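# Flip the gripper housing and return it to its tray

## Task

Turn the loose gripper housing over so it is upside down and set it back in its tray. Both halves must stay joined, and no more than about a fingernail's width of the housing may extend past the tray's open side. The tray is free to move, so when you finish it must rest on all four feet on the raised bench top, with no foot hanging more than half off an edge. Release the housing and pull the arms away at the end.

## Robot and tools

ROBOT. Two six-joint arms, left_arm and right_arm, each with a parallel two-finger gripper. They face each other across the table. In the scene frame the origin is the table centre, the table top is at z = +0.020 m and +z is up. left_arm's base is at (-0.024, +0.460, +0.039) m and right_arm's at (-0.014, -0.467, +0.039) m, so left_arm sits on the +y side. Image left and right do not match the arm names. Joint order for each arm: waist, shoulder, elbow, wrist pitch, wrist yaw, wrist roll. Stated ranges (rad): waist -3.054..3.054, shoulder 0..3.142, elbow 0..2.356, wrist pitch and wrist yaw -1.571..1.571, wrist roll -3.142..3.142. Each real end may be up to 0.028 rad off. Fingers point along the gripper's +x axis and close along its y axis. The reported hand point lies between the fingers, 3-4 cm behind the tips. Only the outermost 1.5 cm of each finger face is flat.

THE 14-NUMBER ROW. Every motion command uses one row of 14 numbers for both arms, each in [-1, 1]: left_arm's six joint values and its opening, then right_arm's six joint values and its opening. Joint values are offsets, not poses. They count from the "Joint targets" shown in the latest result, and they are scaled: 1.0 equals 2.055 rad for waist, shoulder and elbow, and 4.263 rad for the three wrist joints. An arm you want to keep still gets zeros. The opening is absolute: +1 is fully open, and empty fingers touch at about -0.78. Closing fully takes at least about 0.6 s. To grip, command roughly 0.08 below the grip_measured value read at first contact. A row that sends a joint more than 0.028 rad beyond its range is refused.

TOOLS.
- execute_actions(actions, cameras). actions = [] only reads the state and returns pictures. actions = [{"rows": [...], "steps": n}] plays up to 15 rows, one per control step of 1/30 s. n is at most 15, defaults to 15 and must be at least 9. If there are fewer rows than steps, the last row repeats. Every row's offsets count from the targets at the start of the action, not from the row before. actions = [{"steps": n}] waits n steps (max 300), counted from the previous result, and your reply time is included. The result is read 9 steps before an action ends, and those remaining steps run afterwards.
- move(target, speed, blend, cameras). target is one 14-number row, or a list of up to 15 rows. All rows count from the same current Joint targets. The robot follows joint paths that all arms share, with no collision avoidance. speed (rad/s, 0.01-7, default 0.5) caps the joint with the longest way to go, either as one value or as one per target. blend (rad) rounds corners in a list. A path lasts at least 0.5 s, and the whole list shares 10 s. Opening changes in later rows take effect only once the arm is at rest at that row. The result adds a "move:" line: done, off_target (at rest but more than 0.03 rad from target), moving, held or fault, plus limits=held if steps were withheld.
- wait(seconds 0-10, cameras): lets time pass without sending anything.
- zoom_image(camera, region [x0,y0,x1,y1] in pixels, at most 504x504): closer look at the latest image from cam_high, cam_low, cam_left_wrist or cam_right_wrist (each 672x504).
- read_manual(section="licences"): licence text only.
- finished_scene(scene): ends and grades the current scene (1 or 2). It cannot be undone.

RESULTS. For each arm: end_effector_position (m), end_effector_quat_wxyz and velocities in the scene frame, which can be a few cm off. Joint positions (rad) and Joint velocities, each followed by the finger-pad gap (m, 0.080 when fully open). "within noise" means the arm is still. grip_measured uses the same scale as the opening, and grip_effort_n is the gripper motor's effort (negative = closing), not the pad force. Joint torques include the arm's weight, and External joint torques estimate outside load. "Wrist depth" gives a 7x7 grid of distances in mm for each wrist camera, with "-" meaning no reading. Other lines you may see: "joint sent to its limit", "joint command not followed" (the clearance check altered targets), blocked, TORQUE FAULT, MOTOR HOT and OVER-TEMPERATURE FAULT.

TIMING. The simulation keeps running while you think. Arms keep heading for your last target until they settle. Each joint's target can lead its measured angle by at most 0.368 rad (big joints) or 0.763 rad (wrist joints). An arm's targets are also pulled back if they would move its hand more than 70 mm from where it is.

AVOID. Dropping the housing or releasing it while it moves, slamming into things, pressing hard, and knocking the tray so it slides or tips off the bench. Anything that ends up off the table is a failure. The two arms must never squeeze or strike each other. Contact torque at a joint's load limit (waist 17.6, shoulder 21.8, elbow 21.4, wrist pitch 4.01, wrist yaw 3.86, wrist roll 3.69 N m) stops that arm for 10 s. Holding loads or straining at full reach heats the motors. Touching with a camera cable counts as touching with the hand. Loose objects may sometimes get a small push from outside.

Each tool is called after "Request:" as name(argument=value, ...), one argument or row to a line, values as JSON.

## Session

Request:
execute_actions(
  actions=[],
  cameras=["all"],
)

Request:
zoom_image(
  camera="cam_high",
  region=[270, 190, 470, 340],
)

Request:
zoom_image(
  camera="cam_low",
  region=[0, 180, 400, 480],
)

Scene clock: 0.00 s of 5467.00 s.
left_arm: end_effector_position=(-0.0135, +0.2451, +0.2365) grip_measured=+1.000 grip_effort_n=n/a end_effector_quat_wxyz=(+0.306, +0.375, -0.190, -0.854) | right_arm: end_effector_position=(+0.0294, -0.1481, +0.3676) grip_measured=+1.000 grip_effort_n=n/a end_effector_quat_wxyz=(+0.625, -0.205, +0.174, +0.733)
Joint positions: left_arm=[0.666 0.976 0.806 -1.05 0.978 1.863 0.08] | right_arm=[-0.32 1.156 1.321 -0.763 -0.403 -0.264 0.08]
Joint velocities: within noise
Joint torques (N m): no reading
External joint torques (N m): no reading
Heat: left arm: hottest wrist pitch 32 °C (+0.0 °C/min); right arm: hottest wrist pitch 34 °C (+0.0 °C/min).
Wrist depth (mm): cam_left_wrist=[- 739 - - 483 435 363 / - 479 334 311 447 376 327 / - 293 284 328 383 340 300 / 284 261 261 412 360 314 279 / 277 262 266 375 325 289 254 / - - 381 342 298 107 - / - - 357 311 275 255 83] | cam_right_wrist=[- - - - 379 976 988 / - - 733 706 702 744 771 / - 648 644 630 636 631 611 / - 360 352 307 357 354 540 / 478 324 304 298 306 319 465 / - 85 281 280 278 98 - / - - 255 253 252 247 82]
Joint targets: left_arm=[0.666 0.974 0.809 -1.046 0.984 1.860] | right_arm=[-0.320 1.155 1.322 -0.758 -0.407 -0.260]

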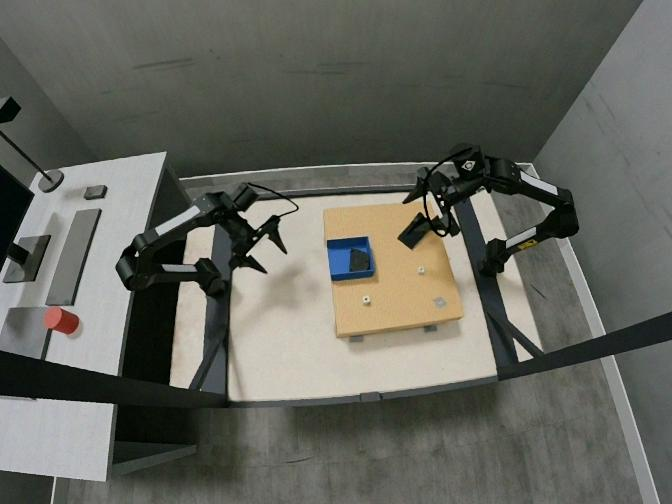

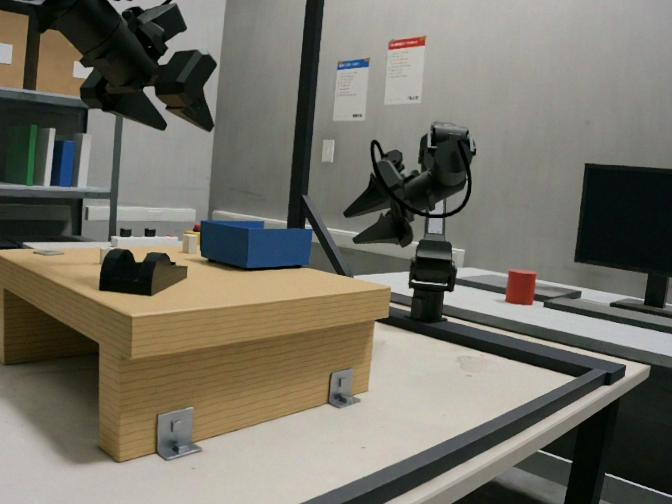

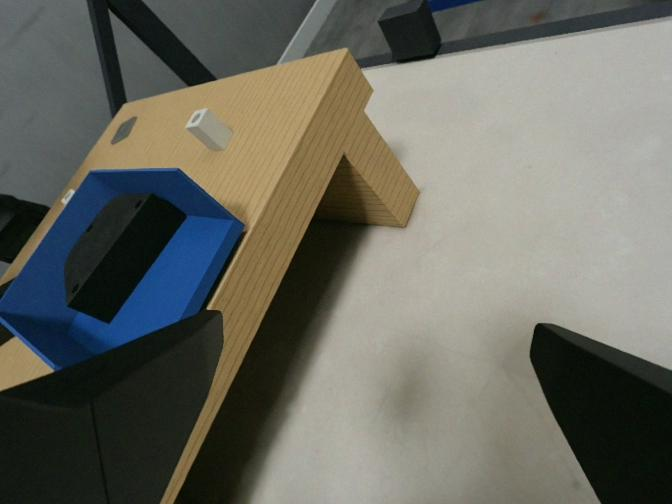

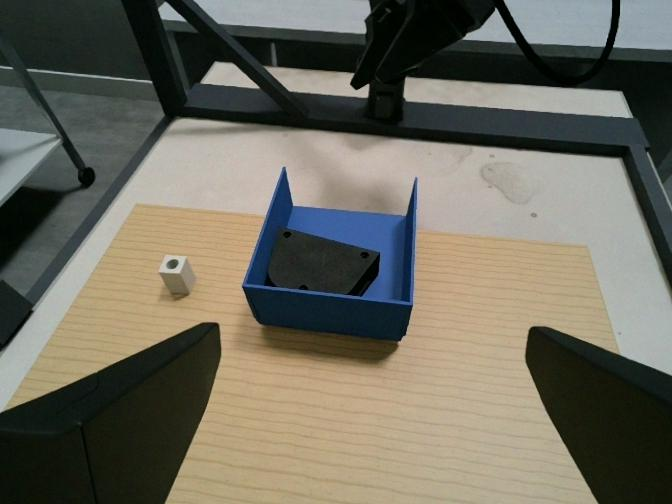

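Scaled by 2.520 from the camera's 672x504 image, which has a finer 960x720 frame.

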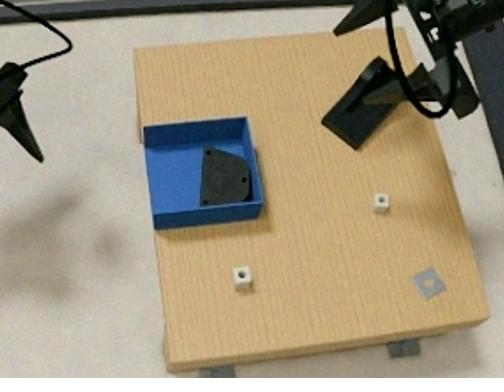

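Scaled by 1.260 from the camera's 672x504 image, which has a finer 960x720 frame.

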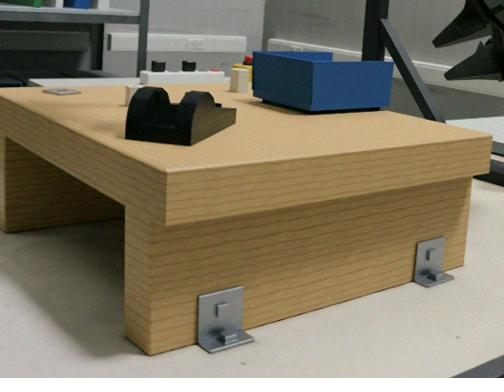

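Request:
zoom_image(
  camera="cam_high",
  region=[320, 228, 384, 290],
)

Request:
zoom_image(
  camera="cam_right_wrist",
  region=[230, 150, 440, 350],
)

Request:
zoom_image(
  camera="cam_left_wrist",
  region=[0, 140, 260, 390],
)

Request:
zoom_image(
  camera="cam_low",
  region=[180, 200, 400, 330],
)

Scaled by 7.875 from the camera's 672x504 image, which has a finer 960x720 frame.

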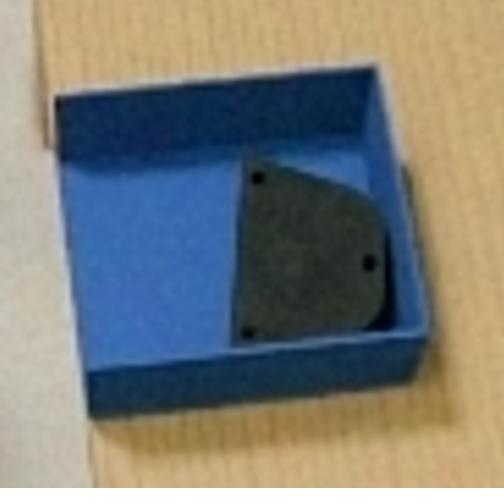

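Scaled by 2.400 from the camera's 672x504 image, which has a finer 960x720 frame.

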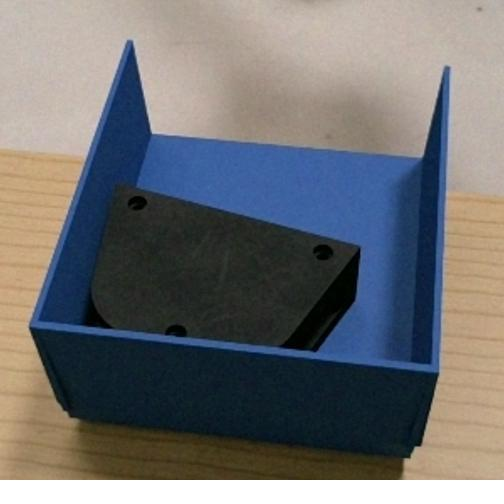

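Scaled by 1.938 from the camera's 672x504 image, which has a finer 960x720 frame.

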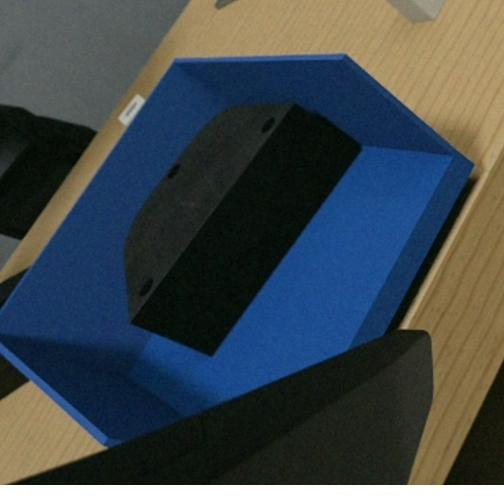

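Scaled by 2.291 from the camera's 672x504 image, which has a finer 960x720 frame.

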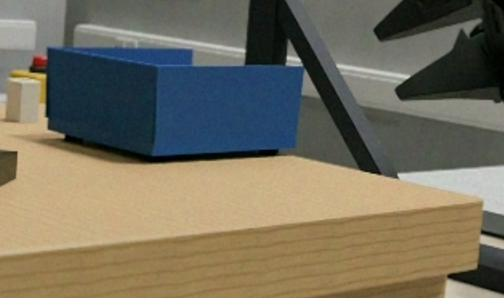

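Request:
move(
  target=[-0.3207,0.3839,0.5912,-0.0697,-0.2308,-0.4363,1,0,-0.0485,0.0209,-0.0335,0,0,1],
  speed=1.0,
  cameras=["cam_high", "cam_left_wrist", "cam_right_wrist"],
)

Request:
zoom_image(
  camera="cam_right_wrist",
  region=[220, 100, 450, 330],
)

Scene clock: 96.07 s of 5467.00 s.
left_arm: end_effector_position=(-0.0223, +0.0691, +0.3284) grip_measured=+1.000 grip_effort_n=-5.8 end_effector_quat_wxyz=(+0.605, +0.363, +0.370, -0.604) | right_arm: end_effector_position=(+0.0174, -0.1844, +0.3828) grip_measured=+1.000 grip_effort_n=-2.6 end_effector_quat_wxyz=(+0.624, -0.207, +0.179, +0.732)
Joint positions: left_arm=[0.006 1.755 2.009 -1.344 0.007 -0.001 0.08] | right_arm=[-0.32 1.061 1.352 -0.901 -0.403 -0.264 0.08]
Joint velocities: within noise
Joint torques (N m): left_arm=[0.05 -5.82 5.93 0.94 -0.11 -0.05] | right_arm=[-0.03 -4.19 7.48 1.87 -0.19 -0.01]
External joint torques (N m): left_arm=[0.05 1.15 0.36 -0.1 -0.11 -0.06] | right_arm=[-0.04 -1.71 1.26 0.31 -0.03 -0.01]
Heat: left arm: hottest elbow 35 °C (+2.0 °C/min); right arm: hottest wrist pitch 41 °C (+2.0 °C/min).
Wrist depth (mm): cam_left_wrist=[257 259 259 258 261 261 260 / 251 252 253 253 253 253 254 / 246 245 231 205 205 247 248 / 240 239 227 202 202 242 242 / 234 235 219 222 221 237 238 / - - 369 368 367 106 - / - - 361 365 364 360 83] | cam_right_wrist=[- - - - 605 - - / - - 757 749 719 728 787 / - 687 664 658 648 647 644 / - 393 369 325 360 374 550 / 494 345 335 332 329 336 478 / - 85 297 296 295 98 - / - - 270 268 258 267 82]
Joint targets: left_arm=[0.007 1.763 2.024 -1.343 0.001 0.000] | right_arm=[-0.320 1.055 1.365 -0.901 -0.407 -0.260]
Kept back: nothing.
move: done
Images, in order (width x height): cam_high 672x504, cam_left_wrist 672x504, cam_right_wrist 672x504.

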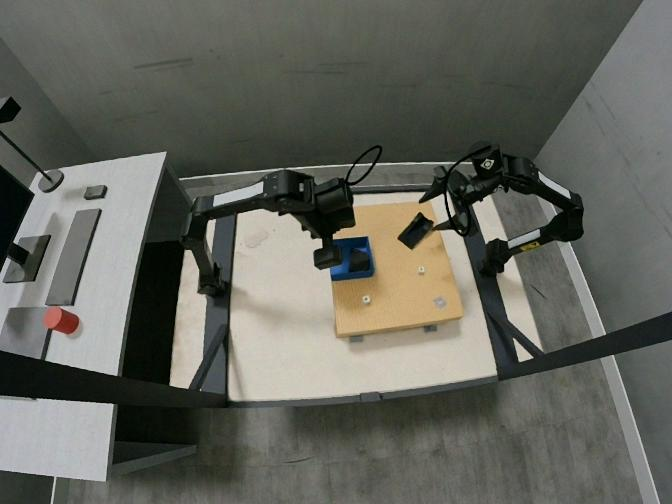

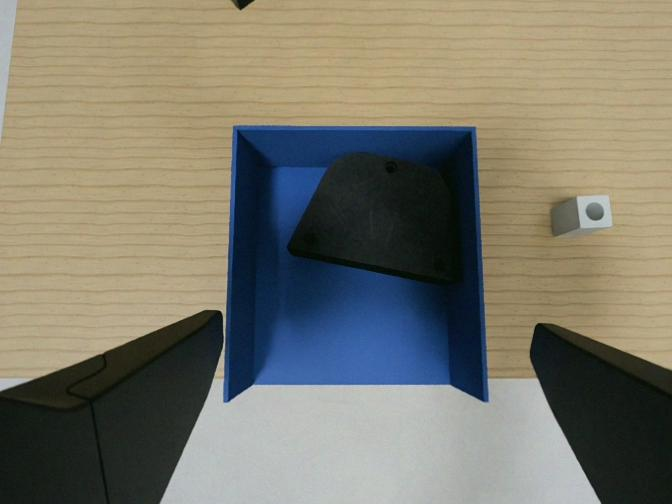

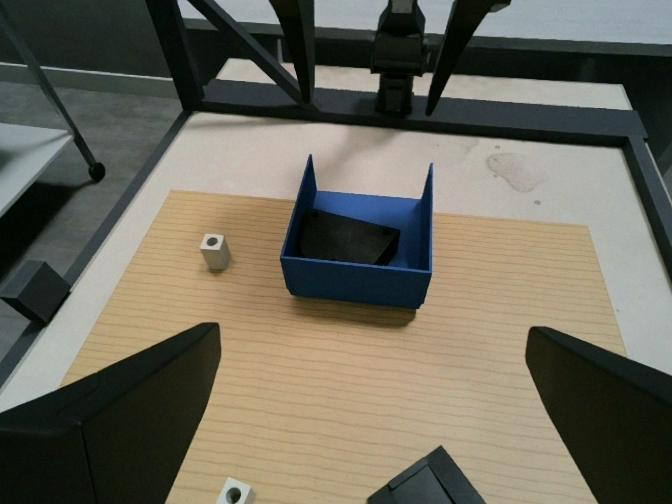

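Scaled by 2.191 from the camera's 672x504 image, which has a finer 960x720 frame.

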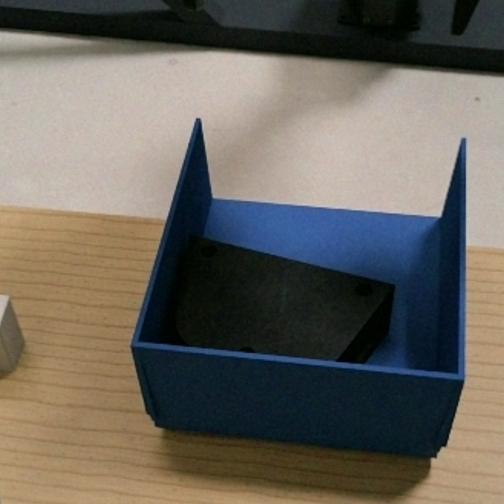

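Request:
move(
  target=[0.0342,0.1085,0.0314,0.0405,0,0.0469,-0.78,0,0,0,0,0,0,1],
  speed=0.5,
  cameras=["cam_high", "cam_left_wrist", "cam_right_wrist"],
)

Request:
zoom_image(
  camera="cam_right_wrist",
  region=[250, 80, 470, 330],
)

Scene clock: 141.77 s of 5467.00 s.
left_arm: end_effector_position=(+0.0119, -0.0039, +0.2738) grip_measured=-0.776 grip_effort_n=-22.6 end_effector_quat_wxyz=(+0.591, +0.408, +0.323, -0.616) | right_arm: end_effector_position=(+0.0174, -0.1844, +0.3828) grip_measured=+1.000 grip_effort_n=-2.6 end_effector_quat_wxyz=(+0.624, -0.207, +0.179, +0.732)
Joint positions: left_arm=[0.078 1.983 2.075 -1.178 0.006 0.193 0] | right_arm=[-0.32 1.061 1.352 -0.901 -0.403 -0.264 0.08]
Joint velocities: within noise
Joint torques (N m): left_arm=[-0.05 -8.02 6.14 1.34 -0.06 0.2] | right_arm=[-0.05 -4.19 7.49 1.87 -0.19 -0.01]
External joint torques (N m): left_arm=[-0.01 0.82 0.24 0.29 -0.08 0.2] | right_arm=[-0.04 -1.7 1.22 0.29 -0.03 -0.01]
Heat: left arm: hottest elbow 38 °C (+4.0 °C/min); right arm: hottest elbow 39 °C (+7.0 °C/min).
Wrist depth (mm): cam_left_wrist=[205 202 186 193 191 188 184 / 201 197 194 189 187 183 180 / 195 191 189 185 183 179 176 / 190 188 185 182 177 176 172 / 185 183 180 130 161 133 130 / - 180 - - - 130 128 / - - - - - - -] | cam_right_wrist=[- - - - 204 993 - / - - 762 247 182 216 785 / - 688 667 405 270 630 620 / - 392 371 327 356 373 543 / 495 345 334 332 330 336 478 / - 85 297 296 295 98 - / - - 270 269 260 266 82]
Joint targets: left_arm=[0.077 1.986 2.089 -1.170 0.001 0.200] | right_arm=[-0.320 1.055 1.365 -0.901 -0.407 -0.260]
Kept back: nothing.
move: done
Images, in order (width x height): cam_high 672x504, cam_left_wrist 672x504, cam_right_wrist 672x504.

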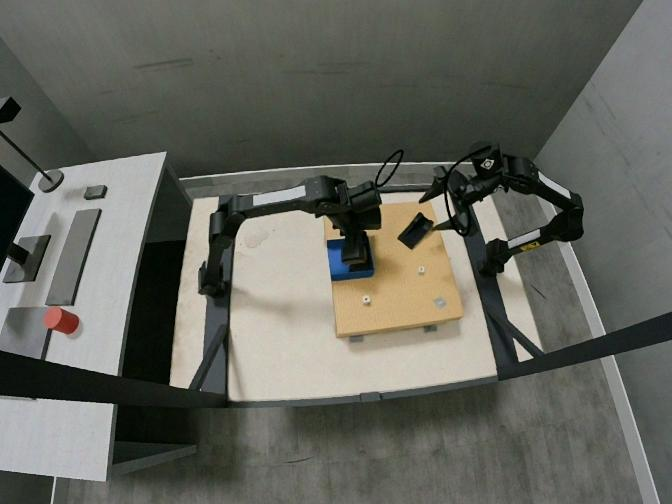

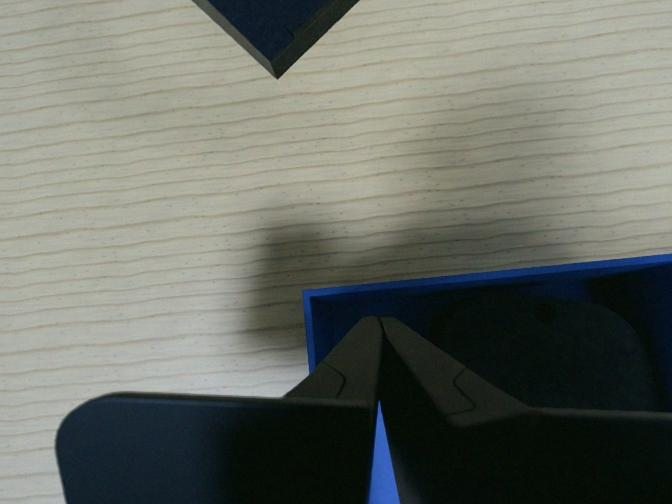

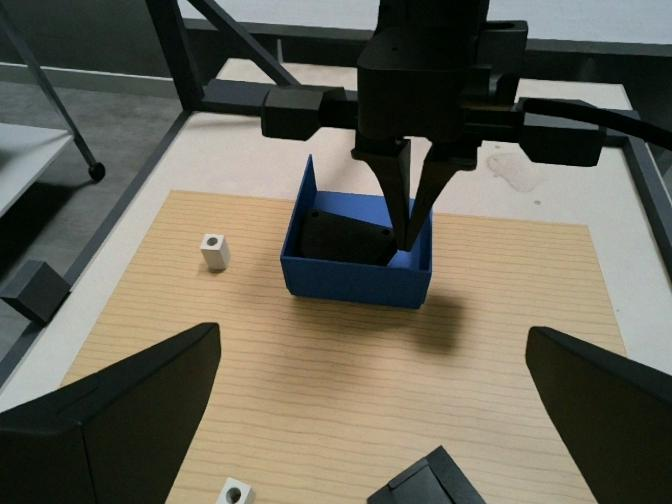

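Scaled by 2.016 from the camera's 672x504 image, which has a finer 960x720 frame.

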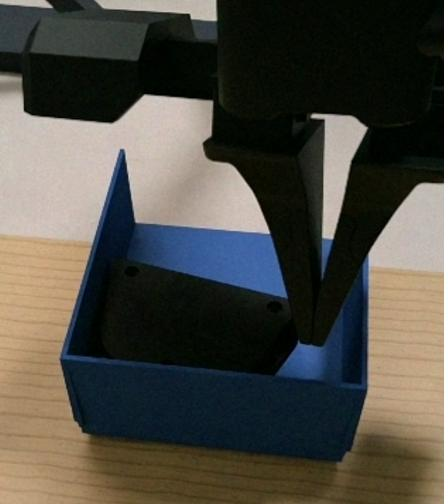

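Request:
execute_actions(
  actions=[],
  cameras=["all"],
)

Scene clock: 145.03 s of 5467.00 s.
left_arm: end_effector_position=(+0.0119, -0.0039, +0.2738) grip_measured=-0.776 grip_effort_n=-22.1 end_effector_quat_wxyz=(+0.591, +0.408, +0.323, -0.616) | right_arm: end_effector_position=(+0.0174, -0.1844, +0.3828) grip_measured=+1.000 grip_effort_n=-2.6 end_effector_quat_wxyz=(+0.624, -0.207, +0.179, +0.732)
Joint positions: left_arm=[0.078 1.983 2.075 -1.178 0.006 0.193 0] | right_arm=[-0.32 1.061 1.352 -0.901 -0.403 -0.264 0.08]
Joint velocities: within noise
Joint torques (N m): left_arm=[-0.04 -8.07 6.09 1.34 -0.06 0.19] | right_arm=[-0.03 -4.18 7.49 1.86 -0.19 -0.01]
External joint torques (N m): left_arm=[-0.04 0.73 0.22 0.3 -0.07 0.19] | right_arm=[-0.03 -1.74 1.29 0.31 -0.03 -0.01]
Heat: left arm: hottest elbow 38 °C (+4.1 °C/min); right arm: hottest elbow 39 °C (+7.1 °C/min).
Wrist depth (mm): cam_left_wrist=[206 203 187 193 191 188 184 / 201 196 194 190 187 184 180 / 196 192 188 186 183 179 177 / 190 188 186 182 178 176 173 / 186 185 180 130 158 133 131 / - 181 - - - 131 129 / - - - - - - -] | cam_right_wrist=[- - - - 204 987 - / - - 760 248 182 215 787 / - 685 659 407 268 631 631 / - 393 373 325 354 373 552 / 495 343 333 331 331 337 480 / - 85 298 297 295 98 - / - - 269 269 259 266 82]
Joint targets: left_arm=[0.077 1.986 2.089 -1.170 0.001 0.200] | right_arm=[-0.320 1.055 1.365 -0.901 -0.407 -0.260]
Steps of this call (1-98: nothing new was sent). Readings (joint positions of left_arm | right_arm):
1: [0.078 1.983 2.075 -1.178 0.006 0.193] | [-0.320 1.061 1.352 -0.901 -0.403 -0.264]
2: [0.078 1.983 2.075 -1.178 0.006 0.193] | [-0.320 1.061 1.352 -0.901 -0.403 -0.264]
4: [0.078 1.983 2.075 -1.178 0.006 0.193] | [-0.320 1.061 1.352 -0.901 -0.403 -0.264]
8: [0.078 1.983 2.075 -1.178 0.006 0.193] | [-0.320 1.061 1.352 -0.901 -0.403 -0.264]
98: the state above

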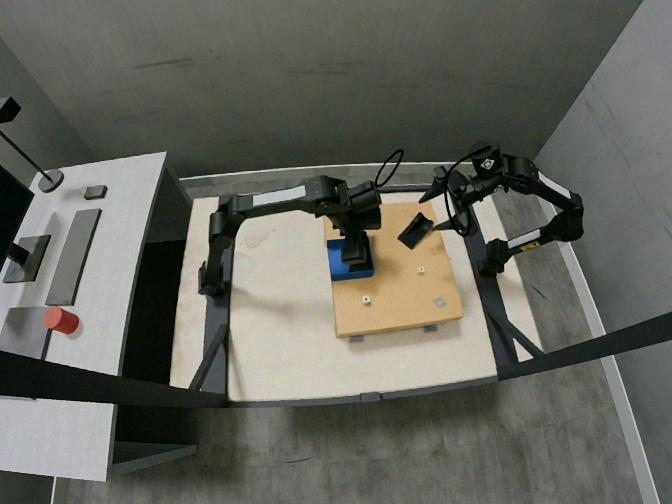

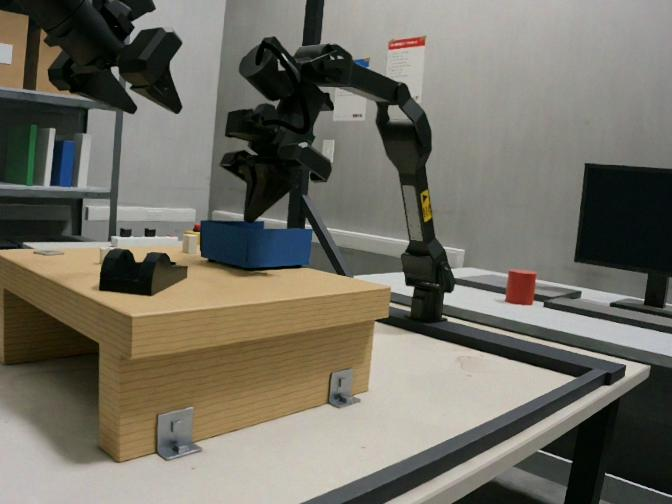

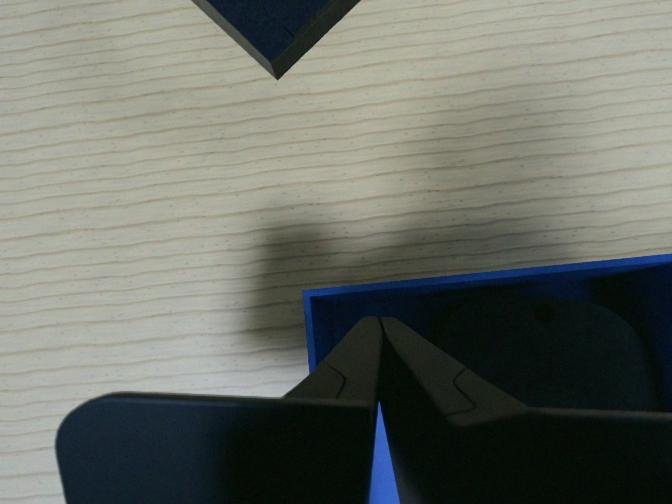

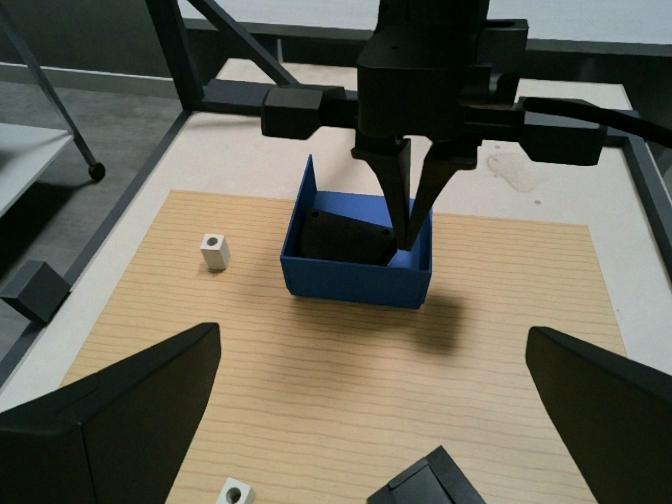

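Request:
move(
  target=[-0.0013, 0.0824, 0.0734, -0.0411, 0, 0, -0.78, 0, 0, 0, 0, 0, 0, 1],
  speed=0.2,
  cameras=["cam_left_wrist", "cam_right_wrist"],
)

Scene clock: 159.23 s of 5467.00 s.
left_arm: end_effector_position=(+0.0118, -0.0066, +0.2350) grip_measured=-0.776 grip_effort_n=-21.6 end_effector_quat_wxyz=(+0.549, +0.455, +0.381, -0.588) | right_arm: end_effector_position=(+0.0174, -0.1844, +0.3828) grip_measured=+1.000 grip_effort_n=-3.0 end_effector_quat_wxyz=(+0.624, -0.207, +0.179, +0.732)
Joint positions: left_arm=[0.077 2.146 2.225 -1.346 0.006 0.193 0] | right_arm=[-0.32 1.061 1.352 -0.901 -0.403 -0.264 0.08]
Joint velocities: within noise
Joint torques (N m): left_arm=[-0.11 -8.16 5.98 0.69 -0.06 0.18] | right_arm=[-0.04 -4.18 7.47 1.87 -0.19 -0.01]
External joint torques (N m): left_arm=[-0.1 1.35 0.43 -0.08 -0.07 0.18] | right_arm=[-0.03 -1.69 1.26 0.31 -0.04 -0.01]
Heat: left arm: hottest shoulder 37 °C (+6.1 °C/min); right arm: hottest elbow 40 °C (+6.1 °C/min).
Wrist depth (mm): cam_left_wrist=[136 135 133 132 130 129 128 / 137 135 135 132 132 130 128 / 138 137 135 134 132 131 129 / 139 138 136 134 134 131 130 / 140 139 137 121 121 93 - / - 140 - - - 93 92 / - - - - - - -] | cam_right_wrist=[- - - - 140 139 - / - - 765 745 155 709 789 / - 688 431 269 199 240 624 / - 396 379 325 349 362 363 / 497 346 335 330 330 335 481 / - 85 297 298 295 98 - / - - 269 267 259 266 82]
Joint targets: left_arm=[0.074 2.155 2.240 -1.345 0.001 0.200] | right_arm=[-0.320 1.055 1.365 -0.901 -0.407 -0.260]
Kept back: nothing.
move: done
Images, in order (width x height): cam_left_wrist 672x504, cam_right_wrist 672x504.

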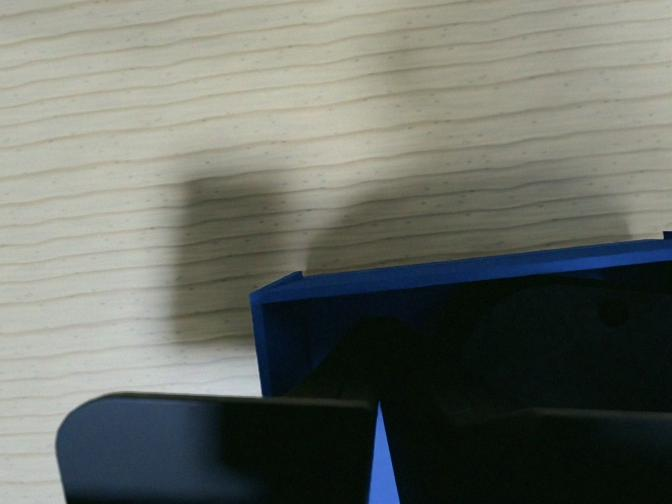

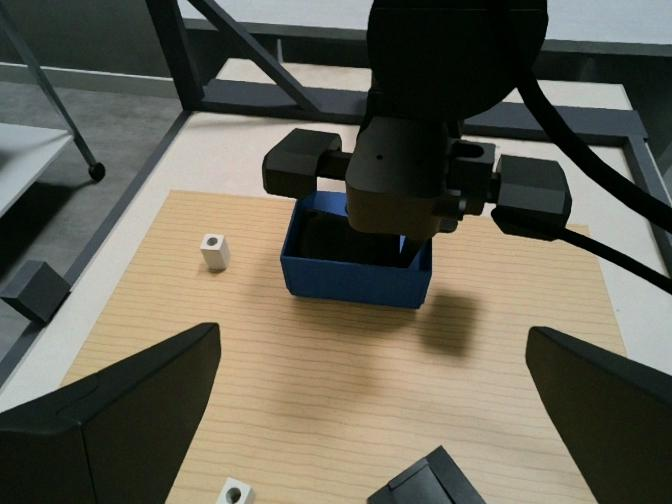

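Request:
move(
  target=[
    [-0.0029, -0.0161, -0.0204, 0.0033, 0, 0, -0.78, 0, 0, 0, 0, 0, 0, 1],
    [-0.0028, -0.0319, -0.0454, 0.0077, 0, 0, -0.78, 0, 0, 0, 0, 0, 0, 1],
  ],
  speed=0.06,
  cameras=["cam_left_wrist", "cam_right_wrist"],
)

Request:
zoom_image(
  camera="cam_right_wrist",
  region=[260, 160, 460, 310],
)

Scene clock: 163.47 s of 5467.00 s.
left_arm: end_effector_position=(+0.0094, +0.0005, +0.2323) grip_measured=-0.776 grip_effort_n=-21.2 end_effector_quat_wxyz=(+0.548, +0.459, +0.381, -0.587) | right_arm: end_effector_position=(+0.0174, -0.1844, +0.3828) grip_measured=+1.000 grip_effort_n=-3.0 end_effector_quat_wxyz=(+0.624, -0.207, +0.179, +0.732)
Joint positions: left_arm=[0.072 2.108 2.156 -1.319 0.001 0.193 0] | right_arm=[-0.32 1.061 1.352 -0.901 -0.403 -0.264 0.08]
Joint velocities: within noise
Joint torques (N m): left_arm=[-0.27 -11 3.73 1.06 -0.06 0.18] | right_arm=[-0.03 -4.18 7.48 1.87 -0.19 0]
External joint torques (N m): left_arm=[-0.28 -1.48 -2.02 0.25 -0.07 0.18] | right_arm=[-0.02 -1.77 1.33 0.32 -0.04 -0.01]
Heat: left arm: hottest shoulder 38 °C (+7.1 °C/min); right arm: hottest elbow 40 °C (+5.0 °C/min).
Wrist depth (mm): cam_left_wrist=[133 132 131 129 127 126 125 / 135 134 132 130 129 127 126 / 136 135 133 131 130 128 127 / 136 136 134 120 118 116 115 / 138 137 136 116 118 90 90 / - 137 - - - - 90 / - - - - - - -] | cam_right_wrist=[- - - - 148 979 - / - - 761 739 161 703 789 / - 690 641 277 205 246 634 / - 392 380 325 349 364 372 / 495 343 334 330 331 338 481 / - 85 298 298 295 98 - / - - 269 269 259 265 82]
Joint targets: left_arm=[0.068 2.090 2.146 -1.312 0.001 0.200] | right_arm=[-0.320 1.055 1.365 -0.901 -0.407 -0.260]
Kept back: nothing.
move: done
Images, in order (width x height): cam_left_wrist 672x504, cam_right_wrist 672x504.

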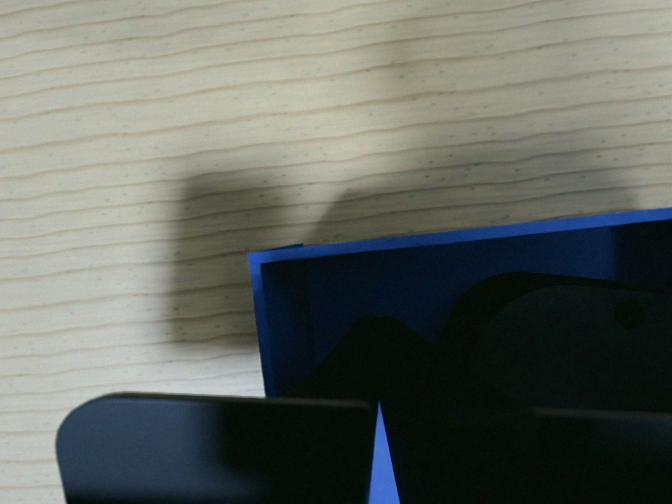

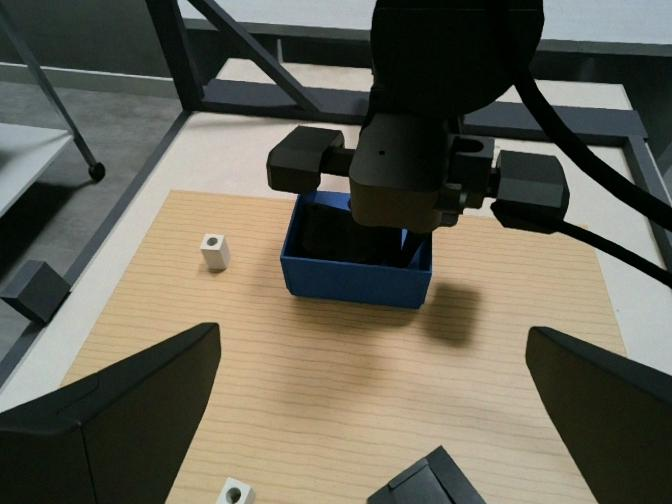

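Scaled by 2.520 from the camera's 672x504 image, which has a finer 960x720 frame.

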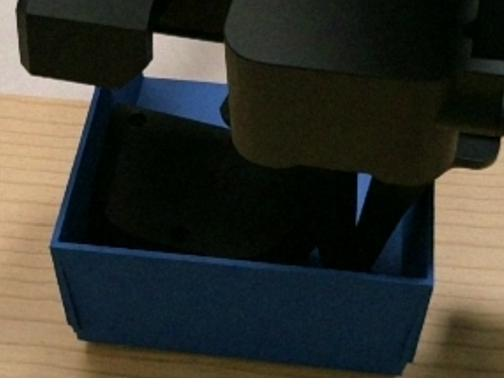

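Request:
zoom_image(
  camera="cam_left_wrist",
  region=[400, 200, 672, 404],
)

Scaled by 1.853 from the camera's 672x504 image, which has a finer 960x720 frame.

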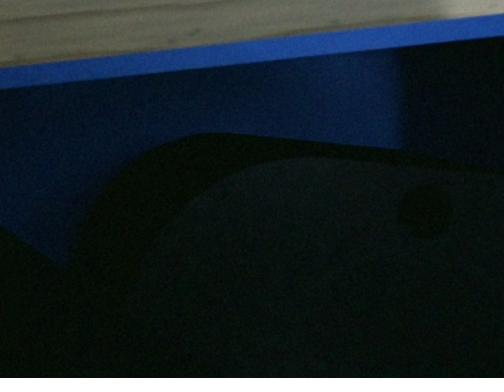

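Request:
move(
  target=[0.0034, -0.0545, -0.0798, 0.0127, 0, 0, -0.78, 0, 0, 0, 0, 0, 0, 1],
  speed=0.1,
  cameras=["cam_left_wrist", "cam_right_wrist"],
)

Request:
zoom_image(
  camera="cam_right_wrist",
  region=[260, 160, 460, 310],
)

Request:
zoom_image(
  camera="cam_left_wrist",
  region=[400, 160, 672, 364],
)

Scene clock: 171.07 s of 5467.00 s.
left_arm: end_effector_position=(+0.0085, +0.0230, +0.2334) grip_measured=-0.776 grip_effort_n=-21.6 end_effector_quat_wxyz=(+0.549, +0.459, +0.380, -0.587) | right_arm: end_effector_position=(+0.0174, -0.1844, +0.3828) grip_measured=+1.000 grip_effort_n=-2.6 end_effector_quat_wxyz=(+0.624, -0.207, +0.179, +0.732)
Joint positions: left_arm=[0.073 1.996 1.991 -1.266 0 0.193 0] | right_arm=[-0.32 1.061 1.352 -0.901 -0.403 -0.264 0.08]
Joint velocities: within noise
Joint torques (N m): left_arm=[0.21 -10.34 3.86 1.09 -0.06 0.18] | right_arm=[-0.04 -4.18 7.48 1.86 -0.19 -0.01]
External joint torques (N m): left_arm=[0.27 -1.48 -1.94 0.29 -0.07 0.18] | right_arm=[-0.02 -1.75 1.32 0.32 -0.04 -0.01]
Heat: left arm: hottest shoulder 40 °C (+8.1 °C/min); right arm: hottest elbow 40 °C (+4.1 °C/min).
Wrist depth (mm): cam_left_wrist=[136 135 133 132 130 129 127 / 137 136 134 132 131 88 111 / 138 137 101 120 119 118 117 / 139 138 137 121 120 119 117 / 141 139 138 104 121 93 - / - 140 - - - 93 92 / - - - - - - -] | cam_right_wrist=[- - - - 166 979 - / - - 765 304 230 699 785 / - 695 657 353 229 260 621 / - 392 377 336 355 373 528 / 499 346 334 332 329 336 477 / - 85 297 295 296 98 - / - - 270 269 259 266 82]
Joint targets: left_arm=[0.075 1.978 1.982 -1.258 0.001 0.200] | right_arm=[-0.320 1.055 1.365 -0.901 -0.407 -0.260]
Kept back: nothing.
move: done
Images, in order (width x height): cam_left_wrist 672x504, cam_right_wrist 672x504.

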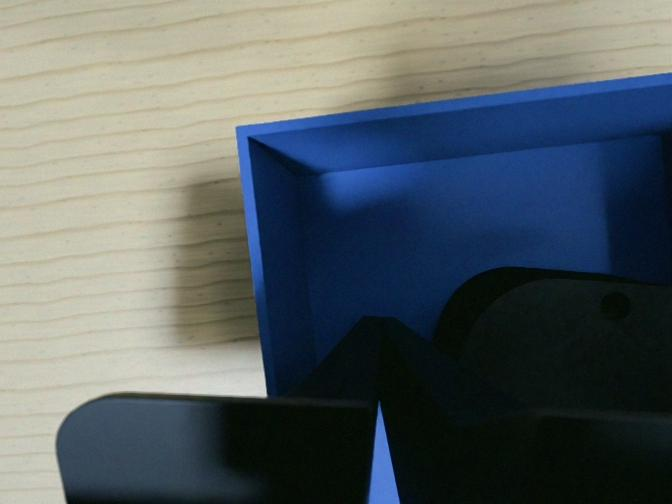

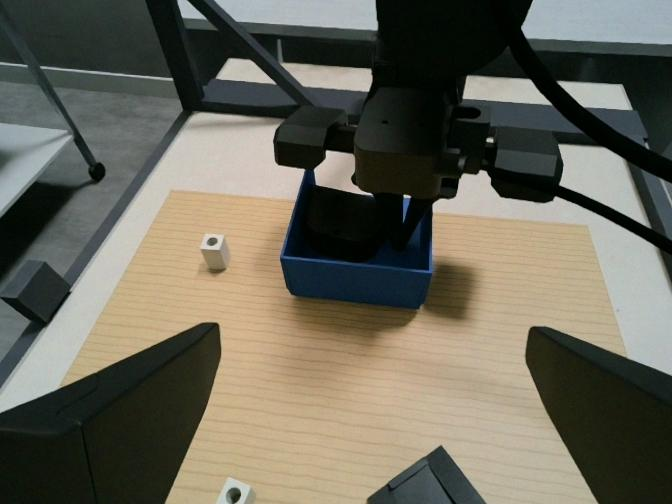

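Scaled by 2.520 from the camera's 672x504 image, which has a finer 960x720 frame.

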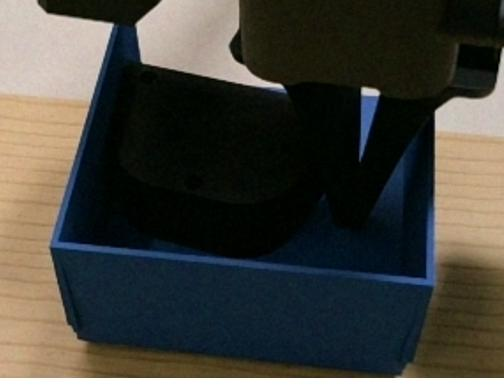

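Scaled by 1.853 from the camera's 672x504 image, which has a finer 960x720 frame.

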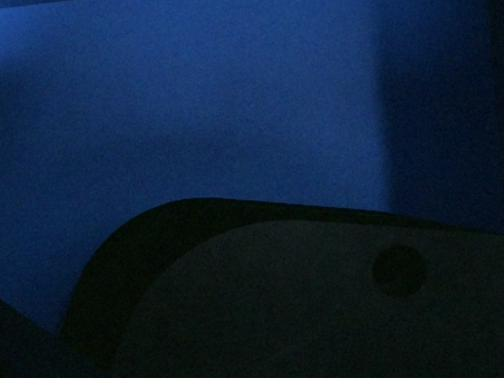

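Request:
move(
  target=[
    [0.0007, -0.0477, -0.0664, 0.0092, 0, 0, -0.78, 0, 0, 0, 0, 0, 0, 1],
    [0.0015, -0.0886, -0.1192, 0.0150, 0, 0, -0.78, 0, 0, 0, 0, 0, 0, 1],
  ],
  speed=0.11,
)

Request:
zoom_image(
  camera="cam_right_wrist",
  region=[260, 160, 460, 310],
)

Request:
zoom_image(
  camera="cam_low",
  region=[180, 160, 340, 280],
)

Request:
zoom_image(
  camera="cam_left_wrist",
  region=[400, 200, 672, 404],
)

Scene clock: 174.90 s of 5467.00 s.
left_arm: end_effector_position=(+0.0065, +0.0654, +0.2343) grip_measured=-0.776 grip_effort_n=-21.6 end_effector_quat_wxyz=(+0.550, +0.458, +0.381, -0.586) | right_arm: end_effector_position=(+0.0174, -0.1844, +0.3828) grip_measured=+1.000 grip_effort_n=-2.6 end_effector_quat_wxyz=(+0.624, -0.207, +0.179, +0.732)
Joint positions: left_arm=[0.076 1.812 1.746 -1.203 0 0.193 0] | right_arm=[-0.32 1.061 1.352 -0.901 -0.403 -0.264 0.08]
Joint velocities: within noise
Joint torques (N m): left_arm=[0.22 -9 3.86 1.1 -0.07 0.18] | right_arm=[-0.03 -4.19 7.48 1.86 -0.19 0]
External joint torques (N m): left_arm=[0.22 -1.32 -2.02 0.3 -0.07 0.18] | right_arm=[-0.01 -1.76 1.32 0.32 -0.04 -0.01]
Heat: left arm: hottest shoulder 40 °C (+8.0 °C/min); right arm: hottest elbow 40 °C (+3.0 °C/min).
Wrist depth (mm): cam_left_wrist=[140 139 104 122 121 120 119 / 141 140 97 123 122 120 119 / 142 140 103 124 122 121 120 / 143 141 140 125 124 121 120 / 144 143 142 123 97 96 - / - 143 - - - 96 95 / - - - - - - -] | cam_right_wrist=[- - - - 266 - - / - - 764 319 245 307 697 / - 692 663 377 369 632 622 / - 396 380 360 365 373 546 / 498 343 331 332 331 335 480 / - 85 300 296 296 98 - / - - 270 269 258 267 82]
Joint targets: left_arm=[0.078 1.795 1.737 -1.194 0.001 0.200] | right_arm=[-0.320 1.055 1.365 -0.901 -0.407 -0.260]
Kept back: nothing.
move: done

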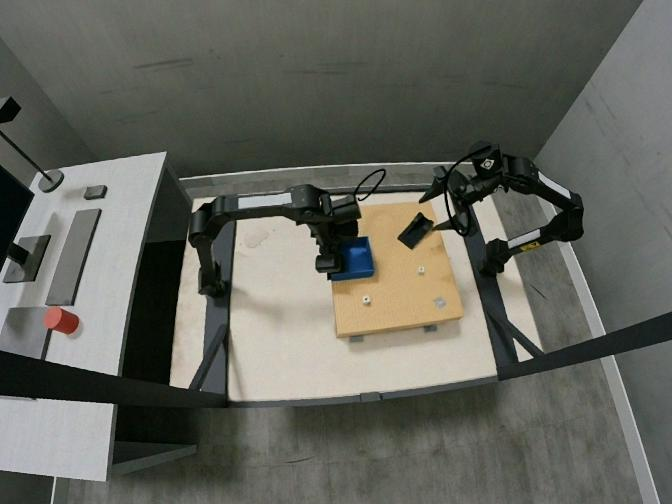

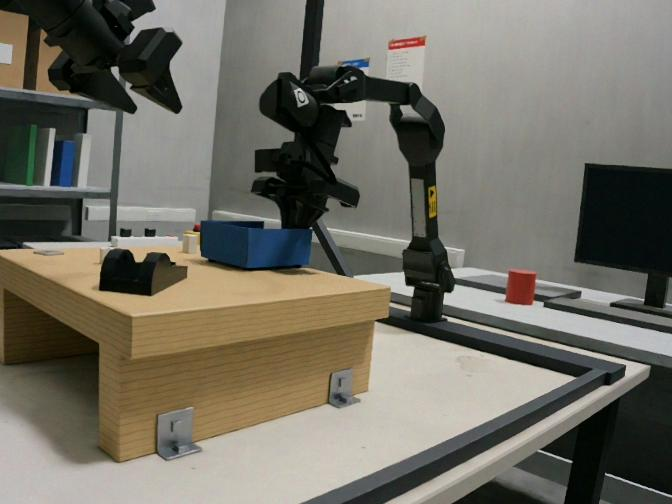

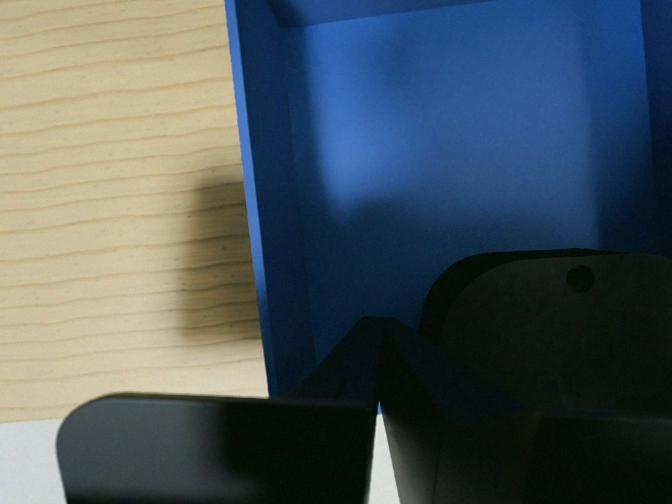

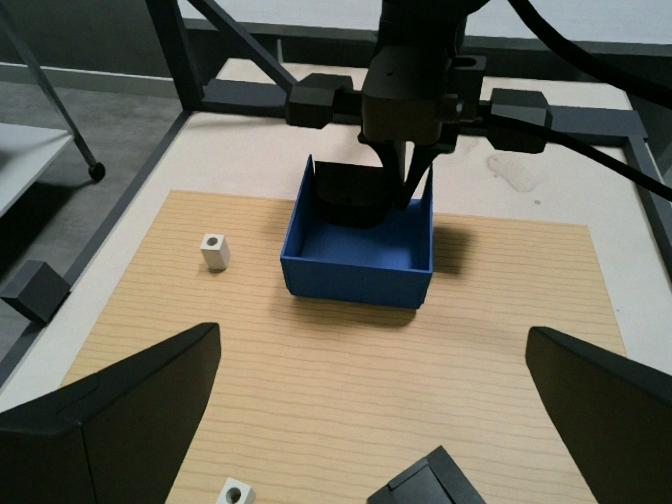

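Scaled by 2.520 from the camera's 672x504 image, which has a finer 960x720 frame.

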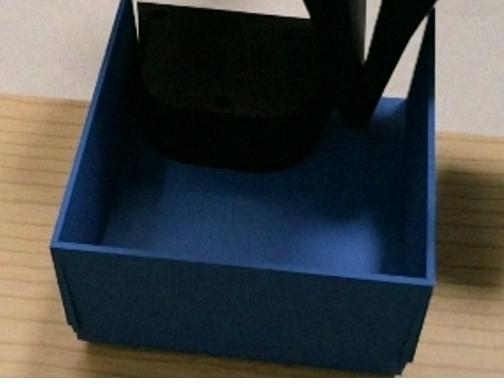

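Scaled by 3.150 from the camera's 672x504 image, which has a finer 960x720 frame.

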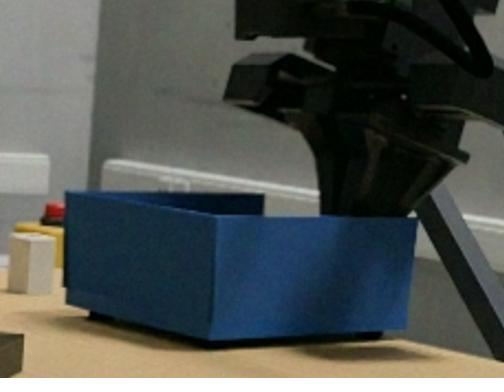

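Scaled by 1.853 from the camera's 672x504 image, which has a finer 960x720 frame.

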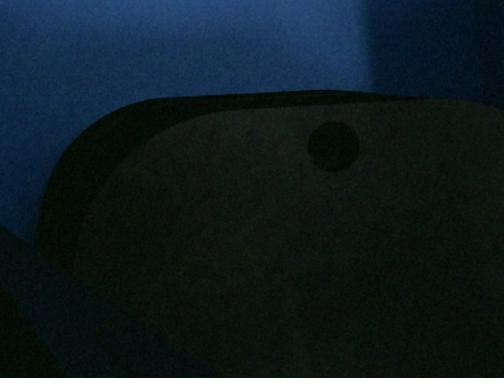

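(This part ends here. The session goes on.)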